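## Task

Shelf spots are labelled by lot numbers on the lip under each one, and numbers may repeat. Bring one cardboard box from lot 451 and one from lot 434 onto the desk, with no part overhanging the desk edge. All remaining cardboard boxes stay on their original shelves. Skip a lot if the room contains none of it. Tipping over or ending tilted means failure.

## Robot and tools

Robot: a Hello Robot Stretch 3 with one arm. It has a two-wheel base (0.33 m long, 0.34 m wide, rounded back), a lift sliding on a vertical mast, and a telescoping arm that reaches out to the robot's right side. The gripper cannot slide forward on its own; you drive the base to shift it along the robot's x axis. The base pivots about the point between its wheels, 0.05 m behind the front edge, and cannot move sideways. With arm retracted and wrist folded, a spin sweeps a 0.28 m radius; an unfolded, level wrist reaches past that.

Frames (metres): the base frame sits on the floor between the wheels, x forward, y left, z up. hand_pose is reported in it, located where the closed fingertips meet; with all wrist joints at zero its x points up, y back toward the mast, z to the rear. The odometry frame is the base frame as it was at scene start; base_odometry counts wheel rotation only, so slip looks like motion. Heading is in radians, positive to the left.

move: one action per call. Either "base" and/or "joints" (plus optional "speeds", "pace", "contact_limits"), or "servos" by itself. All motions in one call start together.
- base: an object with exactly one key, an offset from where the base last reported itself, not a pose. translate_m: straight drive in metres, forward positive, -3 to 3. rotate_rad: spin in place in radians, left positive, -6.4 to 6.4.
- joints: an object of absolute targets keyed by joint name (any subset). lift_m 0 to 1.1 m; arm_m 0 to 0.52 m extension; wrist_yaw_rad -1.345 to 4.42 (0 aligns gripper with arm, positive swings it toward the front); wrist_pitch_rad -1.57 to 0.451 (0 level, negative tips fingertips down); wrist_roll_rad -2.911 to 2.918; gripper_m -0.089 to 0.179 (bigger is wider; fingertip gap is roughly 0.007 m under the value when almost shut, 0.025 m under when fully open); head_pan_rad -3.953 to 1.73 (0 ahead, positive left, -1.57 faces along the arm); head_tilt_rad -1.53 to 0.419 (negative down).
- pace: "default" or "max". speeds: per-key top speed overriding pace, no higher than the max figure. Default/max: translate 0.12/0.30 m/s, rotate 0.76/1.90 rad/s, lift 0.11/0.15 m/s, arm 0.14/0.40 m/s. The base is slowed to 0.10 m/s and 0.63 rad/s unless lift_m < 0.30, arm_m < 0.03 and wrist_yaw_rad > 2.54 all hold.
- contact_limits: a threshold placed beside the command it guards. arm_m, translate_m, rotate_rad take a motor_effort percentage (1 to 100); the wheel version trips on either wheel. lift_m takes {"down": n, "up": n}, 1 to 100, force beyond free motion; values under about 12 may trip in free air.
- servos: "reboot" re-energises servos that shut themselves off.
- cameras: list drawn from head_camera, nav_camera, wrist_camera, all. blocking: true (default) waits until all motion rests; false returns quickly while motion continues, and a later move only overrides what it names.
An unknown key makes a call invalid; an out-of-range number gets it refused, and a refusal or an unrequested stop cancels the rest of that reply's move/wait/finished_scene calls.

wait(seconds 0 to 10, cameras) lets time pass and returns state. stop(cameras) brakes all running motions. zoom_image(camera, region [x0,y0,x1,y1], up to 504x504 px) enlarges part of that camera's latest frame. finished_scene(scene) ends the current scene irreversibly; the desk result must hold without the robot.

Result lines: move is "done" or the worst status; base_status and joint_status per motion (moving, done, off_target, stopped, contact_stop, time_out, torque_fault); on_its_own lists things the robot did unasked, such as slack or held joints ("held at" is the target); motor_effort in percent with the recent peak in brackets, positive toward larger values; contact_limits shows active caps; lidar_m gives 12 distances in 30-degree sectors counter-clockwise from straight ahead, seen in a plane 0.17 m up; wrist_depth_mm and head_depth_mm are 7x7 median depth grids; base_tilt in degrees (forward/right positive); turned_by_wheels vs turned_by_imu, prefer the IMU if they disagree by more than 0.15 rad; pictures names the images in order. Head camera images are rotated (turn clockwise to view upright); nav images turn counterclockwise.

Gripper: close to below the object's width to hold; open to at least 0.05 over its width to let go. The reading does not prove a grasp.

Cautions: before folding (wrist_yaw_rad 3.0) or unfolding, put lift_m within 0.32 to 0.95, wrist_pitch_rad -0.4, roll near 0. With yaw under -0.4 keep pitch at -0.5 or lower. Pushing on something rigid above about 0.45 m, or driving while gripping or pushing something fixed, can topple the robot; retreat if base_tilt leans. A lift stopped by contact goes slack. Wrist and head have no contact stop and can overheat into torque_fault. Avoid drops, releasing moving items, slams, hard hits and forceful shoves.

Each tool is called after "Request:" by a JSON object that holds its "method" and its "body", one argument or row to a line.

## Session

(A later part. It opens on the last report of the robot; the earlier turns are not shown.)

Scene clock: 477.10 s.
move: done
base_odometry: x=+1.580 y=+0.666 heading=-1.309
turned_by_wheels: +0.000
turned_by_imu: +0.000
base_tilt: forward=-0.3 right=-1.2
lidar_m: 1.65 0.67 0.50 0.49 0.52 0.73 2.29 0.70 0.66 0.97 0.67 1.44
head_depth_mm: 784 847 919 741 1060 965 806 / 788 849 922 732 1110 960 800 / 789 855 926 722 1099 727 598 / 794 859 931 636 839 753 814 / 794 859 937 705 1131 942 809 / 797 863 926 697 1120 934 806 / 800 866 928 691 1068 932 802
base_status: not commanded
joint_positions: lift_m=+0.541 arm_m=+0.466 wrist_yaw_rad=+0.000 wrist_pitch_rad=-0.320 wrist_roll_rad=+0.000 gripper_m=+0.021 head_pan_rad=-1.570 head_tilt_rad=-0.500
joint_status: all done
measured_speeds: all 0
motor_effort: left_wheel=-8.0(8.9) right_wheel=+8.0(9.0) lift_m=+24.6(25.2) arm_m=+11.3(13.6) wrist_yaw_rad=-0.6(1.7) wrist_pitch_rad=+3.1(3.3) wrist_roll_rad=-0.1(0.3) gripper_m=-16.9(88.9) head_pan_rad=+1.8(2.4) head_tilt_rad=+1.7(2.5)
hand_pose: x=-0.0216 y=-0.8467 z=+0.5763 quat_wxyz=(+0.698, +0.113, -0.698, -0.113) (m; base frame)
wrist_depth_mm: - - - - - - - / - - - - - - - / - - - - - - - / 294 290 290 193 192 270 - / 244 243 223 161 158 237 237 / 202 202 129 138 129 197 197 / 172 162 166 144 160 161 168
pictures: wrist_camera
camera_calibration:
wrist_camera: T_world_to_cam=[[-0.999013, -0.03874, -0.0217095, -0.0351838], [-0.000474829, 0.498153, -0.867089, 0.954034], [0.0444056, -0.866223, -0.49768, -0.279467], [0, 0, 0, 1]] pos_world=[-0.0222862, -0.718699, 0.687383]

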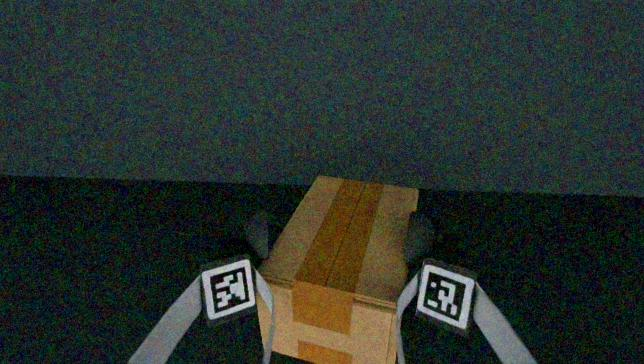

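Request:
{"method": "move", "body": {
  "joints": {"lift_m":0.62}
}}

Request:
{"method": "move", "body": {
  "joints": {"arm_m":0.0},
  "pace": "max",
  "cameras": ["wrist_camera"]
}}

Request:
{"method": "move", "body": {
  "base": {"translate_m":-1.3}
}}

Request:
{"method": "move", "body": {
  "base": {"translate_m":-0.666},
  "joints": {"lift_m":0.78}
}}

Request:
{"method": "move", "body": {
  "base": {"rotate_rad":1.571},
  "cameras": ["nav_camera"]
}}

Scene clock: 501.63 s.
move: done
base_odometry: x=+1.580 y=+0.666 heading=-1.309
turned_by_wheels: +0.000
turned_by_imu: +0.000
base_tilt: forward=-0.2 right=-1.1
lidar_m: 1.64 0.67 0.50 0.49 0.52 0.73 2.30 0.70 0.66 0.97 0.67 1.43
head_depth_mm: 784 847 921 736 1059 963 808 / 787 851 922 730 1107 960 760 / 786 855 926 722 680 690 772 / 789 855 932 635 698 888 815 / 792 857 931 703 1122 941 811 / 796 861 927 697 1119 939 808 / 799 863 931 690 1070 937 803
base_status: not commanded
joint_positions: lift_m=+0.620 arm_m=+0.466 wrist_yaw_rad=+0.000 wrist_pitch_rad=-0.323 wrist_roll_rad=+0.000 gripper_m=+0.021 head_pan_rad=-1.570 head_tilt_rad=-0.500
joint_status: all done
measured_speeds: all 0
motor_effort: left_wheel=-8.2(8.7) right_wheel=+8.3(9.1) lift_m=+31.9(34.8) arm_m=+9.2(10.5) wrist_yaw_rad=-0.2(2.1) wrist_pitch_rad=+3.8(4.0) wrist_roll_rad=+0.0(0.3) gripper_m=-15.9(17.3) head_pan_rad=+2.1(2.2) head_tilt_rad=+1.0(2.3)
hand_pose: x=-0.0216 y=-0.8463 z=+0.6545 quat_wxyz=(+0.698, +0.114, -0.698, -0.114) (m; base frame)
wrist_depth_mm: - - - - - - - / - - - - - - - / - - - - - - - / - - - - - - - / 353 338 156 163 156 - - / 304 303 128 138 129 298 296 / 261 98 246 145 242 242 254
pictures: none

Scene clock: 504.07 s.
move: done
base_odometry: x=+1.580 y=+0.666 heading=-1.309
turned_by_wheels: +0.000
turned_by_imu: +0.000
base_tilt: forward=-0.3 right=-1.2
lidar_m: 1.64 0.67 0.50 0.49 0.51 0.73 2.29 0.70 0.66 0.97 0.67 1.44
head_depth_mm: 785 846 918 740 1063 966 807 / 786 850 923 730 1102 958 800 / 791 851 926 724 1099 954 798 / 790 858 934 636 1090 949 775 / 792 858 934 705 1119 942 811 / 799 862 925 698 1121 941 809 / 799 864 930 692 1069 928 803
base_status: not commanded
joint_positions: lift_m=+0.620 arm_m=+0.001 wrist_yaw_rad=+0.000 wrist_pitch_rad=-0.324 wrist_roll_rad=+0.000 gripper_m=+0.021 head_pan_rad=-1.570 head_tilt_rad=-0.500
joint_status: all done
measured_speeds: all 0
motor_effort: left_wheel=-7.9(8.5) right_wheel=+7.9(9.3) lift_m=+24.9(31.8) arm_m=-11.4(14.4) wrist_yaw_rad=-0.4(1.4) wrist_pitch_rad=+4.0(4.1) wrist_roll_rad=+0.1(0.3) gripper_m=-15.8(16.5) head_pan_rad=+1.7(2.3) head_tilt_rad=+1.8(2.2)
hand_pose: x=-0.0216 y=-0.3808 z=+0.6542 quat_wxyz=(+0.698, +0.114, -0.697, -0.115) (m; base frame)
wrist_depth_mm: 489 - - - - - 606 / 494 - - - - - - / 494 - - - - - 536 / 466 464 459 478 458 452 447 / 386 374 185 163 163 360 358 / 483 - 129 138 129 337 331 / 486 - - 145 129 106 -
pictures: wrist_camera
camera_calibration:
wrist_camera: T_world_to_cam=[[-0.999013, -0.0386385, -0.0218923, -0.0152845], [-0.000470931, 0.502153, -0.864779, 0.78951], [0.044407, -0.863915, -0.501676, 0.166383], [0, 0, 0, 1]] pos_world=[-0.0222862, -0.253304, 0.765887]

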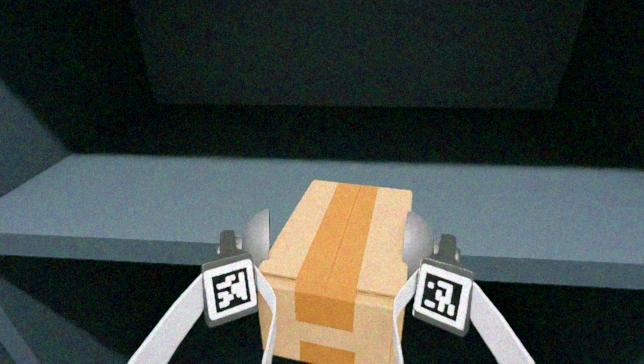

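Scene clock: 518.20 s.
move: done
base_odometry: x=+1.243 y=+1.922 heading=-1.309
turned_by_wheels: +0.000
turned_by_imu: -0.001
base_tilt: forward=-0.4 right=-1.2
lidar_m: 1.83 0.74 0.56 0.54 0.57 0.81 1.11 1.17 1.65 0.47 0.96 0.91
head_depth_mm: 2617 2847 3076 2920 2112 1627 1323 / 365 390 425 483 2009 1626 1325 / 668 777 689 609 527 606 696 / 747 805 879 715 547 950 774 / 749 808 884 706 568 943 766 / 749 812 886 698 564 936 764 / 750 815 887 690 558 932 765
base_status: done
joint_positions: lift_m=+0.620 arm_m=+0.001 wrist_yaw_rad=+0.000 wrist_pitch_rad=-0.324 wrist_roll_rad=+0.000 gripper_m=+0.021 head_pan_rad=-1.570 head_tilt_rad=-0.500
joint_status: not commanded
measured_speeds: all 0
motor_effort: left_wheel=-8.8(12.8) right_wheel=-2.2(11.7) lift_m=+30.1(32.1) arm_m=+12.9(14.2) wrist_yaw_rad=-0.6(1.8) wrist_pitch_rad=+4.1(4.2) wrist_roll_rad=+0.0(0.3) gripper_m=-16.1(16.6) head_pan_rad=+1.4(2.1) head_tilt_rad=+0.7(2.1)
hand_pose: x=-0.0216 y=-0.3808 z=+0.6542 quat_wxyz=(+0.698, +0.114, -0.697, -0.115) (m; base frame)
wrist_depth_mm: - - - - 221 - - / - - - - 216 - - / - - - - 225 - - / 408 - - - 241 - - / - - 155 163 162 - - / 329 322 129 138 128 978 980 / - - - 145 132 820 840
pictures: none

Scene clock: 526.00 s.
move: done
base_odometry: x=+1.071 y=+2.565 heading=-1.309
turned_by_wheels: +0.000
turned_by_imu: -0.001
base_tilt: forward=-0.3 right=-1.2
lidar_m: 1.92 0.78 0.59 0.57 0.60 0.47 0.45 0.48 0.67 2.09 0.77 0.71
head_depth_mm: 1525 1458 1410 1360 1329 1298 1231 / 2427 2305 2162 2075 1891 1611 1314 / 2627 2848 3091 2983 2103 1606 1245 / 2610 2847 3101 2953 2068 1595 484 / 2627 2860 3155 2912 2071 1592 1268 / 2639 2889 3170 2860 2044 1576 1289 / 2677 2890 3032 2845 2017 1579 1290
base_status: done
joint_positions: lift_m=+0.780 arm_m=+0.001 wrist_yaw_rad=+0.000 wrist_pitch_rad=-0.324 wrist_roll_rad=+0.000 gripper_m=+0.021 head_pan_rad=-1.570 head_tilt_rad=-0.500
joint_status: all done
measured_speeds: all 0
motor_effort: left_wheel=-7.7(12.6) right_wheel=-3.5(11.6) lift_m=+30.9(33.8) arm_m=+11.0(14.1) wrist_yaw_rad=+0.3(1.5) wrist_pitch_rad=+4.1(4.2) wrist_roll_rad=+0.1(0.4) gripper_m=-16.0(16.8) head_pan_rad=+0.9(1.7) head_tilt_rad=+0.4(1.4)
hand_pose: x=-0.0216 y=-0.3808 z=+0.8142 quat_wxyz=(+0.698, +0.114, -0.697, -0.115) (m; base frame)
wrist_depth_mm: - - - - - - 600 / - - - - - - 600 / - - - - - - 594 / - - - - - - 594 / - - 186 163 163 - 591 / - - 128 138 129 - 591 / - 98 978 145 140 120 579
pictures: none

Scene clock: 529.60 s.
move: done
base_odometry: x=+1.071 y=+2.565 heading=+0.262
turned_by_wheels: +1.571
turned_by_imu: +1.544
base_tilt: forward=-0.3 right=-1.1
lidar_m: 0.57 0.60 0.47 0.45 0.47 0.66 1.98 0.78 0.72 2.03 0.79 0.59
head_depth_mm: 1913 1346 1394 1529 1381 1541 1252 / 2695 2178 2341 2238 1816 1614 1319 / 3567 3796 - 2964 2097 1609 1247 / 3571 3860 - 2973 2074 1594 484 / 3484 3747 - 2926 2071 1592 1262 / 2179 2230 2313 2422 2034 1580 1296 / 1513 1543 1578 1609 1663 1520 1287
base_status: done
joint_positions: lift_m=+0.780 arm_m=+0.001 wrist_yaw_rad=+0.000 wrist_pitch_rad=-0.324 wrist_roll_rad=+0.000 gripper_m=+0.021 head_pan_rad=-1.570 head_tilt_rad=-0.500
joint_status: not commanded
measured_speeds: all 0
motor_effort: left_wheel=-8.8(12.7) right_wheel=+9.5(12.9) lift_m=+30.5(31.5) arm_m=+2.3(11.5) wrist_yaw_rad=-0.6(1.8) wrist_pitch_rad=+4.0(4.2) wrist_roll_rad=-0.1(0.4) gripper_m=-15.9(16.5) head_pan_rad=+0.9(1.2) head_tilt_rad=-0.1(1.4)
hand_pose: x=-0.0216 y=-0.3808 z=+0.8142 quat_wxyz=(+0.698, +0.114, -0.697, -0.115) (m; base frame)
wrist_depth_mm: - - - - - - - / - - - - - - - / - - - - - - - / - - - - - - - / - - 186 163 162 - - / - - 129 138 129 - - / - 98 974 145 140 976 -
pictures: nav_camera (sideways)
camera_calibration:
nav_camera: T_world_to_cam=[[0.0173985, -0.455979, 0.88982, -1.11495], [-0.999789, -0.017632, 0.0105134, 0.0426287], [0.0108954, -0.889816, -0.45619, 0.546915], [0, 0, 0, 1]] pos_world=[0.0560594, -0.0209902, 1.24116]

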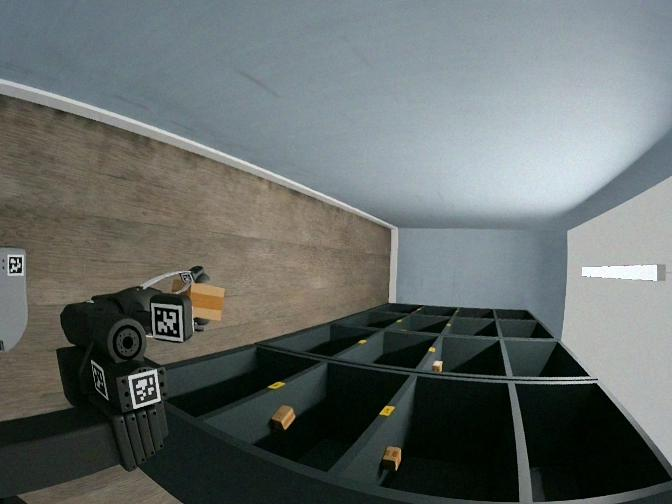

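Request:
{"method": "move", "body": {
  "base": {"translate_m":-1.3}
}}

Request:
{"method": "move", "body": {
  "base": {"translate_m":-0.7}
}}

Request:
{"method": "move", "body": {
  "base": {"rotate_rad":-1.571}
}}

Request:
{"method": "move", "body": {
  "base": {"translate_m":1.3}
}}

Request:
{"method": "move", "body": {
  "base": {"translate_m":0.4},
  "joints": {"head_tilt_rad":-0.4},
  "cameras": ["head_camera","nav_camera"]
}}

Scene clock: 553.83 s.
move: done
base_odometry: x=-0.185 y=+2.229 heading=+0.262
turned_by_wheels: +0.000
turned_by_imu: +0.000
base_tilt: forward=-0.4 right=-1.3
lidar_m: 1.72 0.67 0.50 0.49 0.51 0.71 1.89 1.71 1.99 1.40 0.67 0.78
head_depth_mm: 3506 3746 - 3054 2119 1628 1316 / 3416 3755 - 2992 2116 1618 1326 / 3519 3743 - 2957 2098 1613 1245 / 3504 3760 - 2957 2067 1598 484 / 2737 2901 3097 2736 2051 1595 1258 / 1505 1563 1622 1678 1746 1535 1296 / 1046 1071 1096 1119 1150 1192 1213
base_status: done
joint_positions: lift_m=+0.780 arm_m=+0.001 wrist_yaw_rad=+0.000 wrist_pitch_rad=-0.324 wrist_roll_rad=+0.000 gripper_m=+0.021 head_pan_rad=-1.570 head_tilt_rad=-0.500
joint_status: not commanded
measured_speeds: all 0
motor_effort: left_wheel=-3.6(12.6) right_wheel=-6.5(11.5) lift_m=+28.9(30.6) arm_m=-10.8(13.4) wrist_yaw_rad=-0.2(1.8) wrist_pitch_rad=+4.1(4.2) wrist_roll_rad=-0.2(0.3) gripper_m=-16.1(16.6) head_pan_rad=-0.2(1.2) head_tilt_rad=-1.3(1.4)
hand_pose: x=-0.0216 y=-0.3808 z=+0.8142 quat_wxyz=(+0.698, +0.114, -0.697, -0.115) (m; base frame)
wrist_depth_mm: - - - - - - - / - - - - - - - / - - - - - - - / - - - - - - - / - - 183 163 162 - - / 482 - 129 138 129 - - / - - 990 145 140 - -
pictures: none

Scene clock: 561.97 s.
move: done
base_odometry: x=-0.861 y=+2.048 heading=+0.261
turned_by_wheels: +0.000
turned_by_imu: +0.000
base_tilt: forward=-0.3 right=-1.2
lidar_m: 1.78 0.70 0.52 0.51 0.53 0.74 1.19 1.25 1.17 3.76 1.51 1.21
head_depth_mm: 3449 3569 3020 1478 1960 1634 1305 / 3442 3740 - 2815 2104 1619 1310 / 3480 3695 - 2978 2093 1601 1246 / 3353 3688 - 2945 2073 1605 483 / 3499 3736 - 2913 2060 1586 1258 / 3428 3675 3766 2867 2042 1591 1298 / 2887 2970 3027 2691 2035 1584 1291
base_status: done
joint_positions: lift_m=+0.780 arm_m=+0.001 wrist_yaw_rad=+0.000 wrist_pitch_rad=-0.324 wrist_roll_rad=+0.000 gripper_m=+0.021 head_pan_rad=-1.570 head_tilt_rad=-0.500
joint_status: not commanded
measured_speeds: all 0
motor_effort: left_wheel=-7.9(12.3) right_wheel=-3.1(11.7) lift_m=+27.9(28.9) arm_m=-9.9(11.6) wrist_yaw_rad=+0.4(2.1) wrist_pitch_rad=+4.1(4.2) wrist_roll_rad=+0.0(0.4) gripper_m=-15.9(16.6) head_pan_rad=-0.7(1.3) head_tilt_rad=-1.6(1.9)
hand_pose: x=-0.0216 y=-0.3808 z=+0.8142 quat_wxyz=(+0.698, +0.114, -0.697, -0.115) (m; base frame)
wrist_depth_mm: - - - - - - - / - - - - - - - / - - - - - - - / - - - - - - - / - - 185 164 163 - - / - - 128 138 129 - - / - 966 979 145 140 963 -
pictures: none

Scene clock: 565.57 s.
move: done
base_odometry: x=-0.861 y=+2.048 heading=-1.309
turned_by_wheels: -1.571
turned_by_imu: -1.546
base_tilt: forward=-0.2 right=-1.1
lidar_m: 3.68 1.49 1.21 1.72 0.69 0.52 0.51 0.53 0.75 1.19 1.25 1.16
head_depth_mm: 974 1059 1143 1257 1362 1428 1281 / 978 1053 1149 1255 1393 1513 1317 / 980 1057 1154 1268 1399 1518 1244 / 981 1066 1162 1271 1405 1526 483 / 983 1066 1160 1284 1421 1529 1256 / 991 1075 1166 1280 1412 1522 1297 / 998 1080 1172 1284 1431 1526 1290
base_status: done
joint_positions: lift_m=+0.780 arm_m=+0.001 wrist_yaw_rad=+0.000 wrist_pitch_rad=-0.324 wrist_roll_rad=+0.000 gripper_m=+0.021 head_pan_rad=-1.570 head_tilt_rad=-0.500
joint_status: not commanded
measured_speeds: all 0
motor_effort: left_wheel=+8.2(11.9) right_wheel=-10.0(13.0) lift_m=+26.8(28.0) arm_m=-12.8(13.4) wrist_yaw_rad=+0.3(1.8) wrist_pitch_rad=+4.0(4.1) wrist_roll_rad=-0.1(0.4) gripper_m=-15.5(16.5) head_pan_rad=-1.4(1.5) head_tilt_rad=-0.4(2.0)
hand_pose: x=-0.0216 y=-0.3808 z=+0.8142 quat_wxyz=(+0.698, +0.114, -0.697, -0.115) (m; base frame)
wrist_depth_mm: - - - - - - 793 / - - - - - - 641 / - - - - - 940 631 / - - - - - - 622 / - - 186 163 163 - 628 / - - 129 138 128 - 620 / - 980 961 145 140 893 623
pictures: none

Scene clock: 579.70 s.
move: done
base_odometry: x=-0.525 y=+0.792 heading=-1.309
turned_by_wheels: +0.000
turned_by_imu: +0.000
base_tilt: forward=-0.4 right=-1.2
lidar_m: 2.48 1.42 1.07 1.04 1.09 1.84 1.79 1.70 0.86 0.73 0.72 1.18
head_depth_mm: 1018 1097 1198 1275 959 735 1191 / 1022 1106 1207 1281 949 727 1187 / 1026 1103 1200 1274 941 724 628 / 1033 1114 1211 1276 934 720 484 / 1033 1118 1209 1281 927 716 1106 / 1037 1117 1213 1279 918 710 1197 / 1039 1124 1222 1284 914 707 1228
base_status: done
joint_positions: lift_m=+0.780 arm_m=+0.001 wrist_yaw_rad=+0.000 wrist_pitch_rad=-0.324 wrist_roll_rad=+0.000 gripper_m=+0.021 head_pan_rad=-1.570 head_tilt_rad=-0.500
joint_status: not commanded
measured_speeds: all 0
motor_effort: left_wheel=+5.6(11.9) right_wheel=+3.8(10.7) lift_m=+26.0(27.5) arm_m=-10.7(13.2) wrist_yaw_rad=-1.3(1.9) wrist_pitch_rad=+4.0(4.1) wrist_roll_rad=-0.1(0.4) gripper_m=-15.8(16.6) head_pan_rad=-1.9(2.0) head_tilt_rad=-1.7(2.7)
hand_pose: x=-0.0216 y=-0.3808 z=+0.8142 quat_wxyz=(+0.698, +0.114, -0.697, -0.115) (m; base frame)
wrist_depth_mm: - - - - - - - / - - - - - - - / - - - - - - - / - - - - - - - / - - 155 163 155 - - / - - 128 138 129 - - / - 98 952 145 140 943 -
pictures: none

Scene clock: 584.83 s.
move: done
base_odometry: x=-0.421 y=+0.406 heading=-1.309
turned_by_wheels: +0.000
turned_by_imu: +0.000
base_tilt: forward=-0.4 right=-1.1
lidar_m: 2.09 1.40 1.05 1.02 1.07 1.51 2.19 1.10 0.78 0.61 0.93 1.84
head_depth_mm: 1052 1114 1185 1279 1120 816 644 / 1051 1117 1199 1284 1111 811 641 / 1051 1118 1195 1291 1095 805 636 / 1055 1124 1202 1286 1086 801 634 / 1061 1131 1210 1301 1081 794 649 / 1064 1137 1207 1295 1071 792 648 / 1061 1138 1214 1309 1062 787 644
base_status: done
joint_positions: lift_m=+0.780 arm_m=+0.001 wrist_yaw_rad=+0.000 wrist_pitch_rad=-0.324 wrist_roll_rad=+0.000 gripper_m=+0.021 head_pan_rad=-1.570 head_tilt_rad=-0.400
joint_status: all done
measured_speeds: all 0
motor_effort: left_wheel=+2.9(11.7) right_wheel=+6.7(12.1) lift_m=+24.3(25.8) arm_m=-10.2(11.5) wrist_yaw_rad=+0.4(1.6) wrist_pitch_rad=+4.0(4.2) wrist_roll_rad=-0.1(0.3) gripper_m=-15.9(16.6) head_pan_rad=-2.2(2.4) head_tilt_rad=+5.4(6.8)
hand_pose: x=-0.0216 y=-0.3808 z=+0.8142 quat_wxyz=(+0.698, +0.114, -0.697, -0.115) (m; base frame)
wrist_depth_mm: - - - - - - - / - - - - - - - / - 492 - - - - - / - - - - - - - / - - 156 163 156 - - / - - 129 138 129 - - / - 98 982 145 134 - -
pictures: head_camera (sideways), nav_camera (sideways)
camera_calibration:
head_camera: T_world_to_cam=[[-0.0466093, 0.340195, -0.939199, 1.23806], [0.997511, -0.0339552, -0.0618023, 0.0739791], [-0.0529155, -0.939742, -0.337765, 0.39556], [0, 0, 0, 1]] pos_world=[0.00484121, -0.0469444, 1.30096]
nav_camera: T_world_to_cam=[[0.0173739, -0.364857, 0.930902, -1.16857], [-0.99979, -0.0164853, 0.0121984, 0.0404319], [0.0108955, -0.930918, -0.365067, 0.428304], [0, 0, 0, 1]] pos_world=[0.0560594, -0.0269782, 1.24369]

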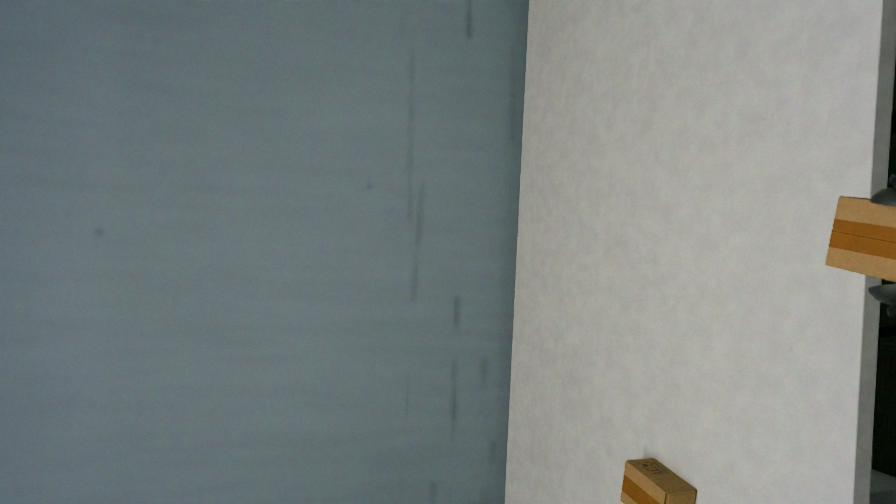

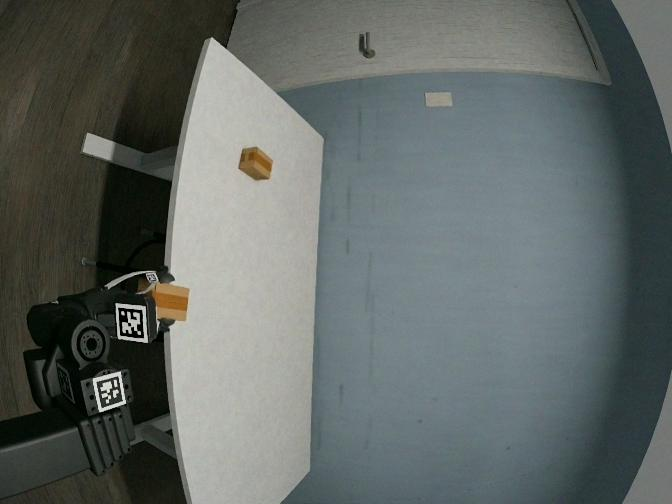

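Request:
{"method": "move", "body": {
  "joints": {"arm_m":0.32}
}}

Request:
{"method": "move", "body": {
  "joints": {"lift_m":0.732}
}}

Request:
{"method": "move", "body": {
  "joints": {"lift_m":0.718},
  "speeds": {"lift_m":0.02},
  "contact_limits": {"lift_m":{"down":13}},
  "cameras": ["wrist_camera"]
}}

Scene clock: 596.87 s.
move: done
base_odometry: x=-0.421 y=+0.406 heading=-1.309
turned_by_wheels: +0.000
turned_by_imu: +0.000
base_tilt: forward=-0.4 right=-1.1
lidar_m: 2.08 1.40 1.05 1.02 1.07 1.52 2.19 1.10 0.78 0.61 0.93 1.84
head_depth_mm: 1050 1115 1190 1274 1114 812 610 / 1054 1116 1195 1278 1107 445 347 / 1053 1125 1202 1285 1096 477 637 / 1057 1123 1201 1290 1088 502 651 / 1060 1127 1200 1296 1080 799 651 / 1054 1137 1212 1300 1072 790 648 / 1068 1131 1213 1303 1064 785 645
base_status: not commanded
joint_positions: lift_m=+0.780 arm_m=+0.320 wrist_yaw_rad=+0.000 wrist_pitch_rad=-0.324 wrist_roll_rad=+0.000 gripper_m=+0.021 head_pan_rad=-1.570 head_tilt_rad=-0.400
joint_status: all done
measured_speeds: all 0
motor_effort: left_wheel=+2.8(3.3) right_wheel=+6.8(7.8) lift_m=+24.2(24.6) arm_m=+13.2(14.8) wrist_yaw_rad=+0.7(1.7) wrist_pitch_rad=+4.0(4.2) wrist_roll_rad=+0.1(0.3) gripper_m=-15.7(16.6) head_pan_rad=-2.1(2.5) head_tilt_rad=+3.6(5.3)
hand_pose: x=-0.0216 y=-0.7002 z=+0.8142 quat_wxyz=(+0.698, +0.114, -0.697, -0.115) (m; base frame)
wrist_depth_mm: - - - - - - - / - - - - - - - / - - - - - - - / - - - - - - - / - - 155 163 156 - - / - - 129 138 129 - - / - - - 145 130 106 -
pictures: none

Scene clock: 598.13 s.
move: done
base_odometry: x=-0.421 y=+0.406 heading=-1.309
turned_by_wheels: +0.000
turned_by_imu: +0.000
base_tilt: forward=-0.3 right=-1.1
lidar_m: 2.09 1.39 1.05 1.02 1.07 1.51 2.19 1.10 0.78 0.61 0.93 1.84
head_depth_mm: 1048 1116 1190 1277 1113 816 643 / 1054 1121 1199 1285 1106 781 402 / 1054 1122 1196 1280 1096 501 602 / 1054 1125 1200 1291 1085 521 616 / 1061 1129 1198 1287 1076 796 650 / 1067 1130 1210 1304 1076 792 646 / 1068 1130 1213 1304 1063 786 643
base_status: not commanded
joint_positions: lift_m=+0.732 arm_m=+0.320 wrist_yaw_rad=+0.000 wrist_pitch_rad=-0.324 wrist_roll_rad=+0.000 gripper_m=+0.021 head_pan_rad=-1.570 head_tilt_rad=-0.400
joint_status: all done
measured_speeds: all 0
motor_effort: left_wheel=+2.9(3.3) right_wheel=+7.2(7.5) lift_m=+23.8(26.1) arm_m=+13.0(13.7) wrist_yaw_rad=-1.5(1.5) wrist_pitch_rad=+4.0(4.2) wrist_roll_rad=+0.1(0.3) gripper_m=-15.7(16.3) head_pan_rad=-2.4(2.4) head_tilt_rad=+4.8(5.2)
hand_pose: x=-0.0216 y=-0.7002 z=+0.7662 quat_wxyz=(+0.698, +0.114, -0.697, -0.115) (m; base frame)
wrist_depth_mm: - - - - - - - / - - - - - - - / - - - - - - - / - - - 199 - - - / - - 155 163 156 - - / - - 129 139 128 - - / - - - 145 129 106 -
pictures: none

Scene clock: 599.23 s.
move: done
base_odometry: x=-0.421 y=+0.406 heading=-1.309
turned_by_wheels: +0.000
turned_by_imu: +0.000
base_tilt: forward=-0.3 right=-1.3
lidar_m: 2.08 1.39 1.05 1.02 1.07 1.51 2.19 1.10 0.78 0.61 0.93 1.84
head_depth_mm: 1049 1117 1190 1269 1120 816 643 / 1055 1117 1194 1283 1107 813 405 / 1049 1119 1195 1284 1098 528 499 / 1058 1126 1209 1282 1090 610 615 / 1057 1128 1214 1301 1080 795 651 / 1063 1131 1208 1300 1067 791 647 / 1068 1138 1213 1308 1062 787 642
base_status: not commanded
joint_positions: lift_m=+0.718 arm_m=+0.320 wrist_yaw_rad=+0.000 wrist_pitch_rad=-0.286 wrist_roll_rad=+0.000 gripper_m=+0.021 head_pan_rad=-1.570 head_tilt_rad=-0.400
joint_status: all done
measured_speeds: all 0
motor_effort: left_wheel=+3.4(3.4) right_wheel=+6.7(7.7) lift_m=+21.3(26.3) arm_m=+12.7(13.8) wrist_yaw_rad=-0.6(1.3) wrist_pitch_rad=-3.1(4.1) wrist_roll_rad=+0.0(0.3) gripper_m=-16.3(16.4) head_pan_rad=-1.9(2.5) head_tilt_rad=+4.2(5.4)
contact_limits: lift_m down 13 (down: maximum 72; up: maximum 65)
hand_pose: x=-0.0216 y=-0.7040 z=+0.7614 quat_wxyz=(+0.700, +0.101, -0.700, -0.101) (m; base frame)
wrist_depth_mm: - - - - - - - / - - - - - - - / - - - - - - - / - - - 197 - - - / - - 155 162 154 - - / - - 129 138 128 - - / - 98 - 144 129 106 -
pictures: wrist_camera
camera_calibration:
wrist_camera: T_world_to_cam=[[-0.999013, -0.0394538, -0.0203902, -0.0271462], [-0.000475203, 0.468593, -0.883414, 1.03504], [0.0444088, -0.882533, -0.468149, -0.0977586], [0, 0, 0, 1]] pos_world=[-0.0222862, -0.57236, 0.868052]

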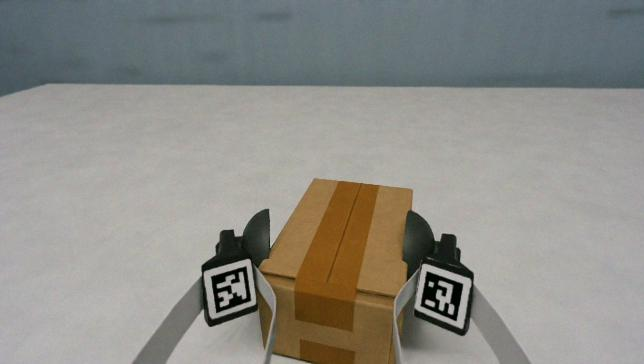

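Request:
{"method": "move", "body": {
  "joints": {"gripper_m":0.15}
}}

Request:
{"method": "move", "body": {
  "joints": {"arm_m":0.1},
  "cameras": ["head_camera"]
}}

Scene clock: 606.30 s.
move: done
base_odometry: x=-0.421 y=+0.406 heading=-1.309
turned_by_wheels: +0.000
turned_by_imu: +0.000
base_tilt: forward=-0.3 right=-1.1
lidar_m: 2.08 1.40 1.05 1.02 1.07 1.52 2.19 1.10 0.78 0.61 0.93 1.83
head_depth_mm: 1049 1115 1193 1276 1117 815 644 / 1052 1119 1191 1284 1103 809 406 / 1058 1124 1196 1290 1098 530 500 / 1059 1124 1203 1290 1090 613 615 / 1062 1126 1208 1290 1076 783 651 / 1062 1133 1210 1296 1075 791 647 / 1067 1135 1213 1309 1063 785 645
base_status: not commanded
joint_positions: lift_m=+0.718 arm_m=+0.320 wrist_yaw_rad=+0.000 wrist_pitch_rad=-0.313 wrist_roll_rad=+0.000 gripper_m=+0.150 head_pan_rad=-1.570 head_tilt_rad=-0.400
joint_status: all done
measured_speeds: all 0
motor_effort: left_wheel=+3.0(3.4) right_wheel=+6.7(7.3) lift_m=+26.9(28.0) arm_m=+12.2(13.2) wrist_yaw_rad=-1.1(1.5) wrist_pitch_rad=+2.0(3.1) wrist_roll_rad=-0.1(0.3) gripper_m=+0.9(82.0) head_pan_rad=-2.2(2.8) head_tilt_rad=+3.8(5.1)
contact_limits: lift_m down 13 (down: maximum 72; up: maximum 65)
hand_pose: x=-0.0216 y=-0.7013 z=+0.7549 quat_wxyz=(+0.699, +0.110, -0.698, -0.111) (m; base frame)
wrist_depth_mm: - - - - - - - / - - - - - - - / - - - - - - - / - - - 180 178 - - / - 145 - 149 149 142 - / - 126 - 137 128 124 - / - 119 - 148 - - 111
pictures: none

Scene clock: 609.17 s.
move: done
base_odometry: x=-0.421 y=+0.406 heading=-1.309
turned_by_wheels: +0.000
turned_by_imu: +0.000
base_tilt: forward=-0.2 right=-1.2
lidar_m: 2.09 1.39 1.05 1.02 1.07 1.51 2.19 1.11 0.78 0.61 0.93 1.84
head_depth_mm: 1051 1113 1187 1278 1120 819 643 / 1056 1114 1190 1283 1108 807 640 / 1058 1118 1197 1279 1100 805 635 / 1060 1126 1199 1291 1088 772 635 / 1066 1134 1208 1299 1085 794 648 / 1064 1132 1207 1297 1070 794 648 / 1066 1136 1217 1300 1067 787 645
base_status: not commanded
joint_positions: lift_m=+0.718 arm_m=+0.100 wrist_yaw_rad=+0.000 wrist_pitch_rad=-0.314 wrist_roll_rad=+0.000 gripper_m=+0.150 head_pan_rad=-1.570 head_tilt_rad=-0.400
joint_status: all done
measured_speeds: all 0
motor_effort: left_wheel=+3.2(3.4) right_wheel=+6.3(7.6) lift_m=+27.0(28.0) arm_m=-12.9(14.8) wrist_yaw_rad=-0.9(2.1) wrist_pitch_rad=+2.1(2.2) wrist_roll_rad=+0.0(0.3) gripper_m=+0.5(1.0) head_pan_rad=-2.1(3.0) head_tilt_rad=+3.5(4.8)
contact_limits: lift_m down 13 (down: maximum 72; up: maximum 65)
hand_pose: x=-0.0216 y=-0.4813 z=+0.7547 quat_wxyz=(+0.699, +0.111, -0.698, -0.111) (m; base frame)
wrist_depth_mm: - - - - - - - / 387 - - - - - - / 372 - - 334 - - - / - - - - - - - / - 146 - - - 142 - / - 126 - - - 124 - / 934 125 956 931 915 902 111
pictures: head_camera (sideways)
camera_calibration:
head_camera: T_world_to_cam=[[-0.0466131, 0.340107, -0.939231, 1.23809], [0.99751, -0.033961, -0.0618032, 0.07398], [-0.0529169, -0.939773, -0.337677, 0.395443], [0, 0, 0, 1]] pos_world=[0.00484119, -0.0469448, 1.30096]

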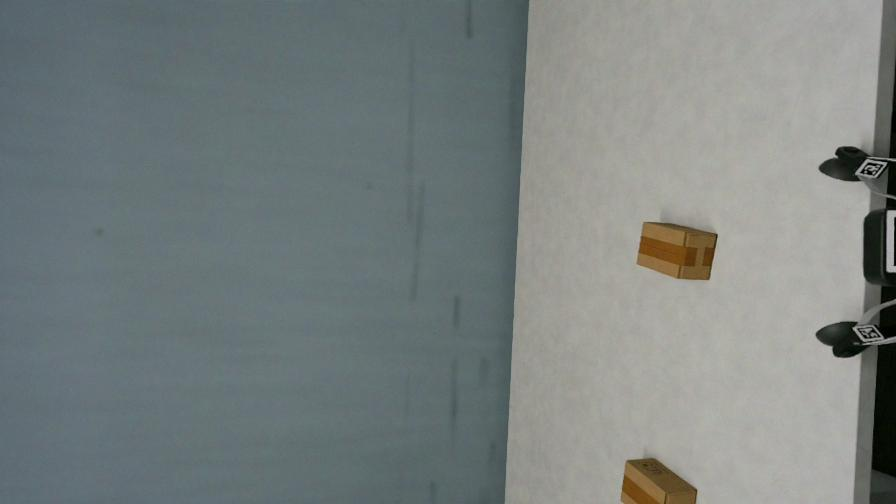

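Request:
{"method": "finished_scene", "body": {
  "scene": 2
}}

The scene is finished: the task was done.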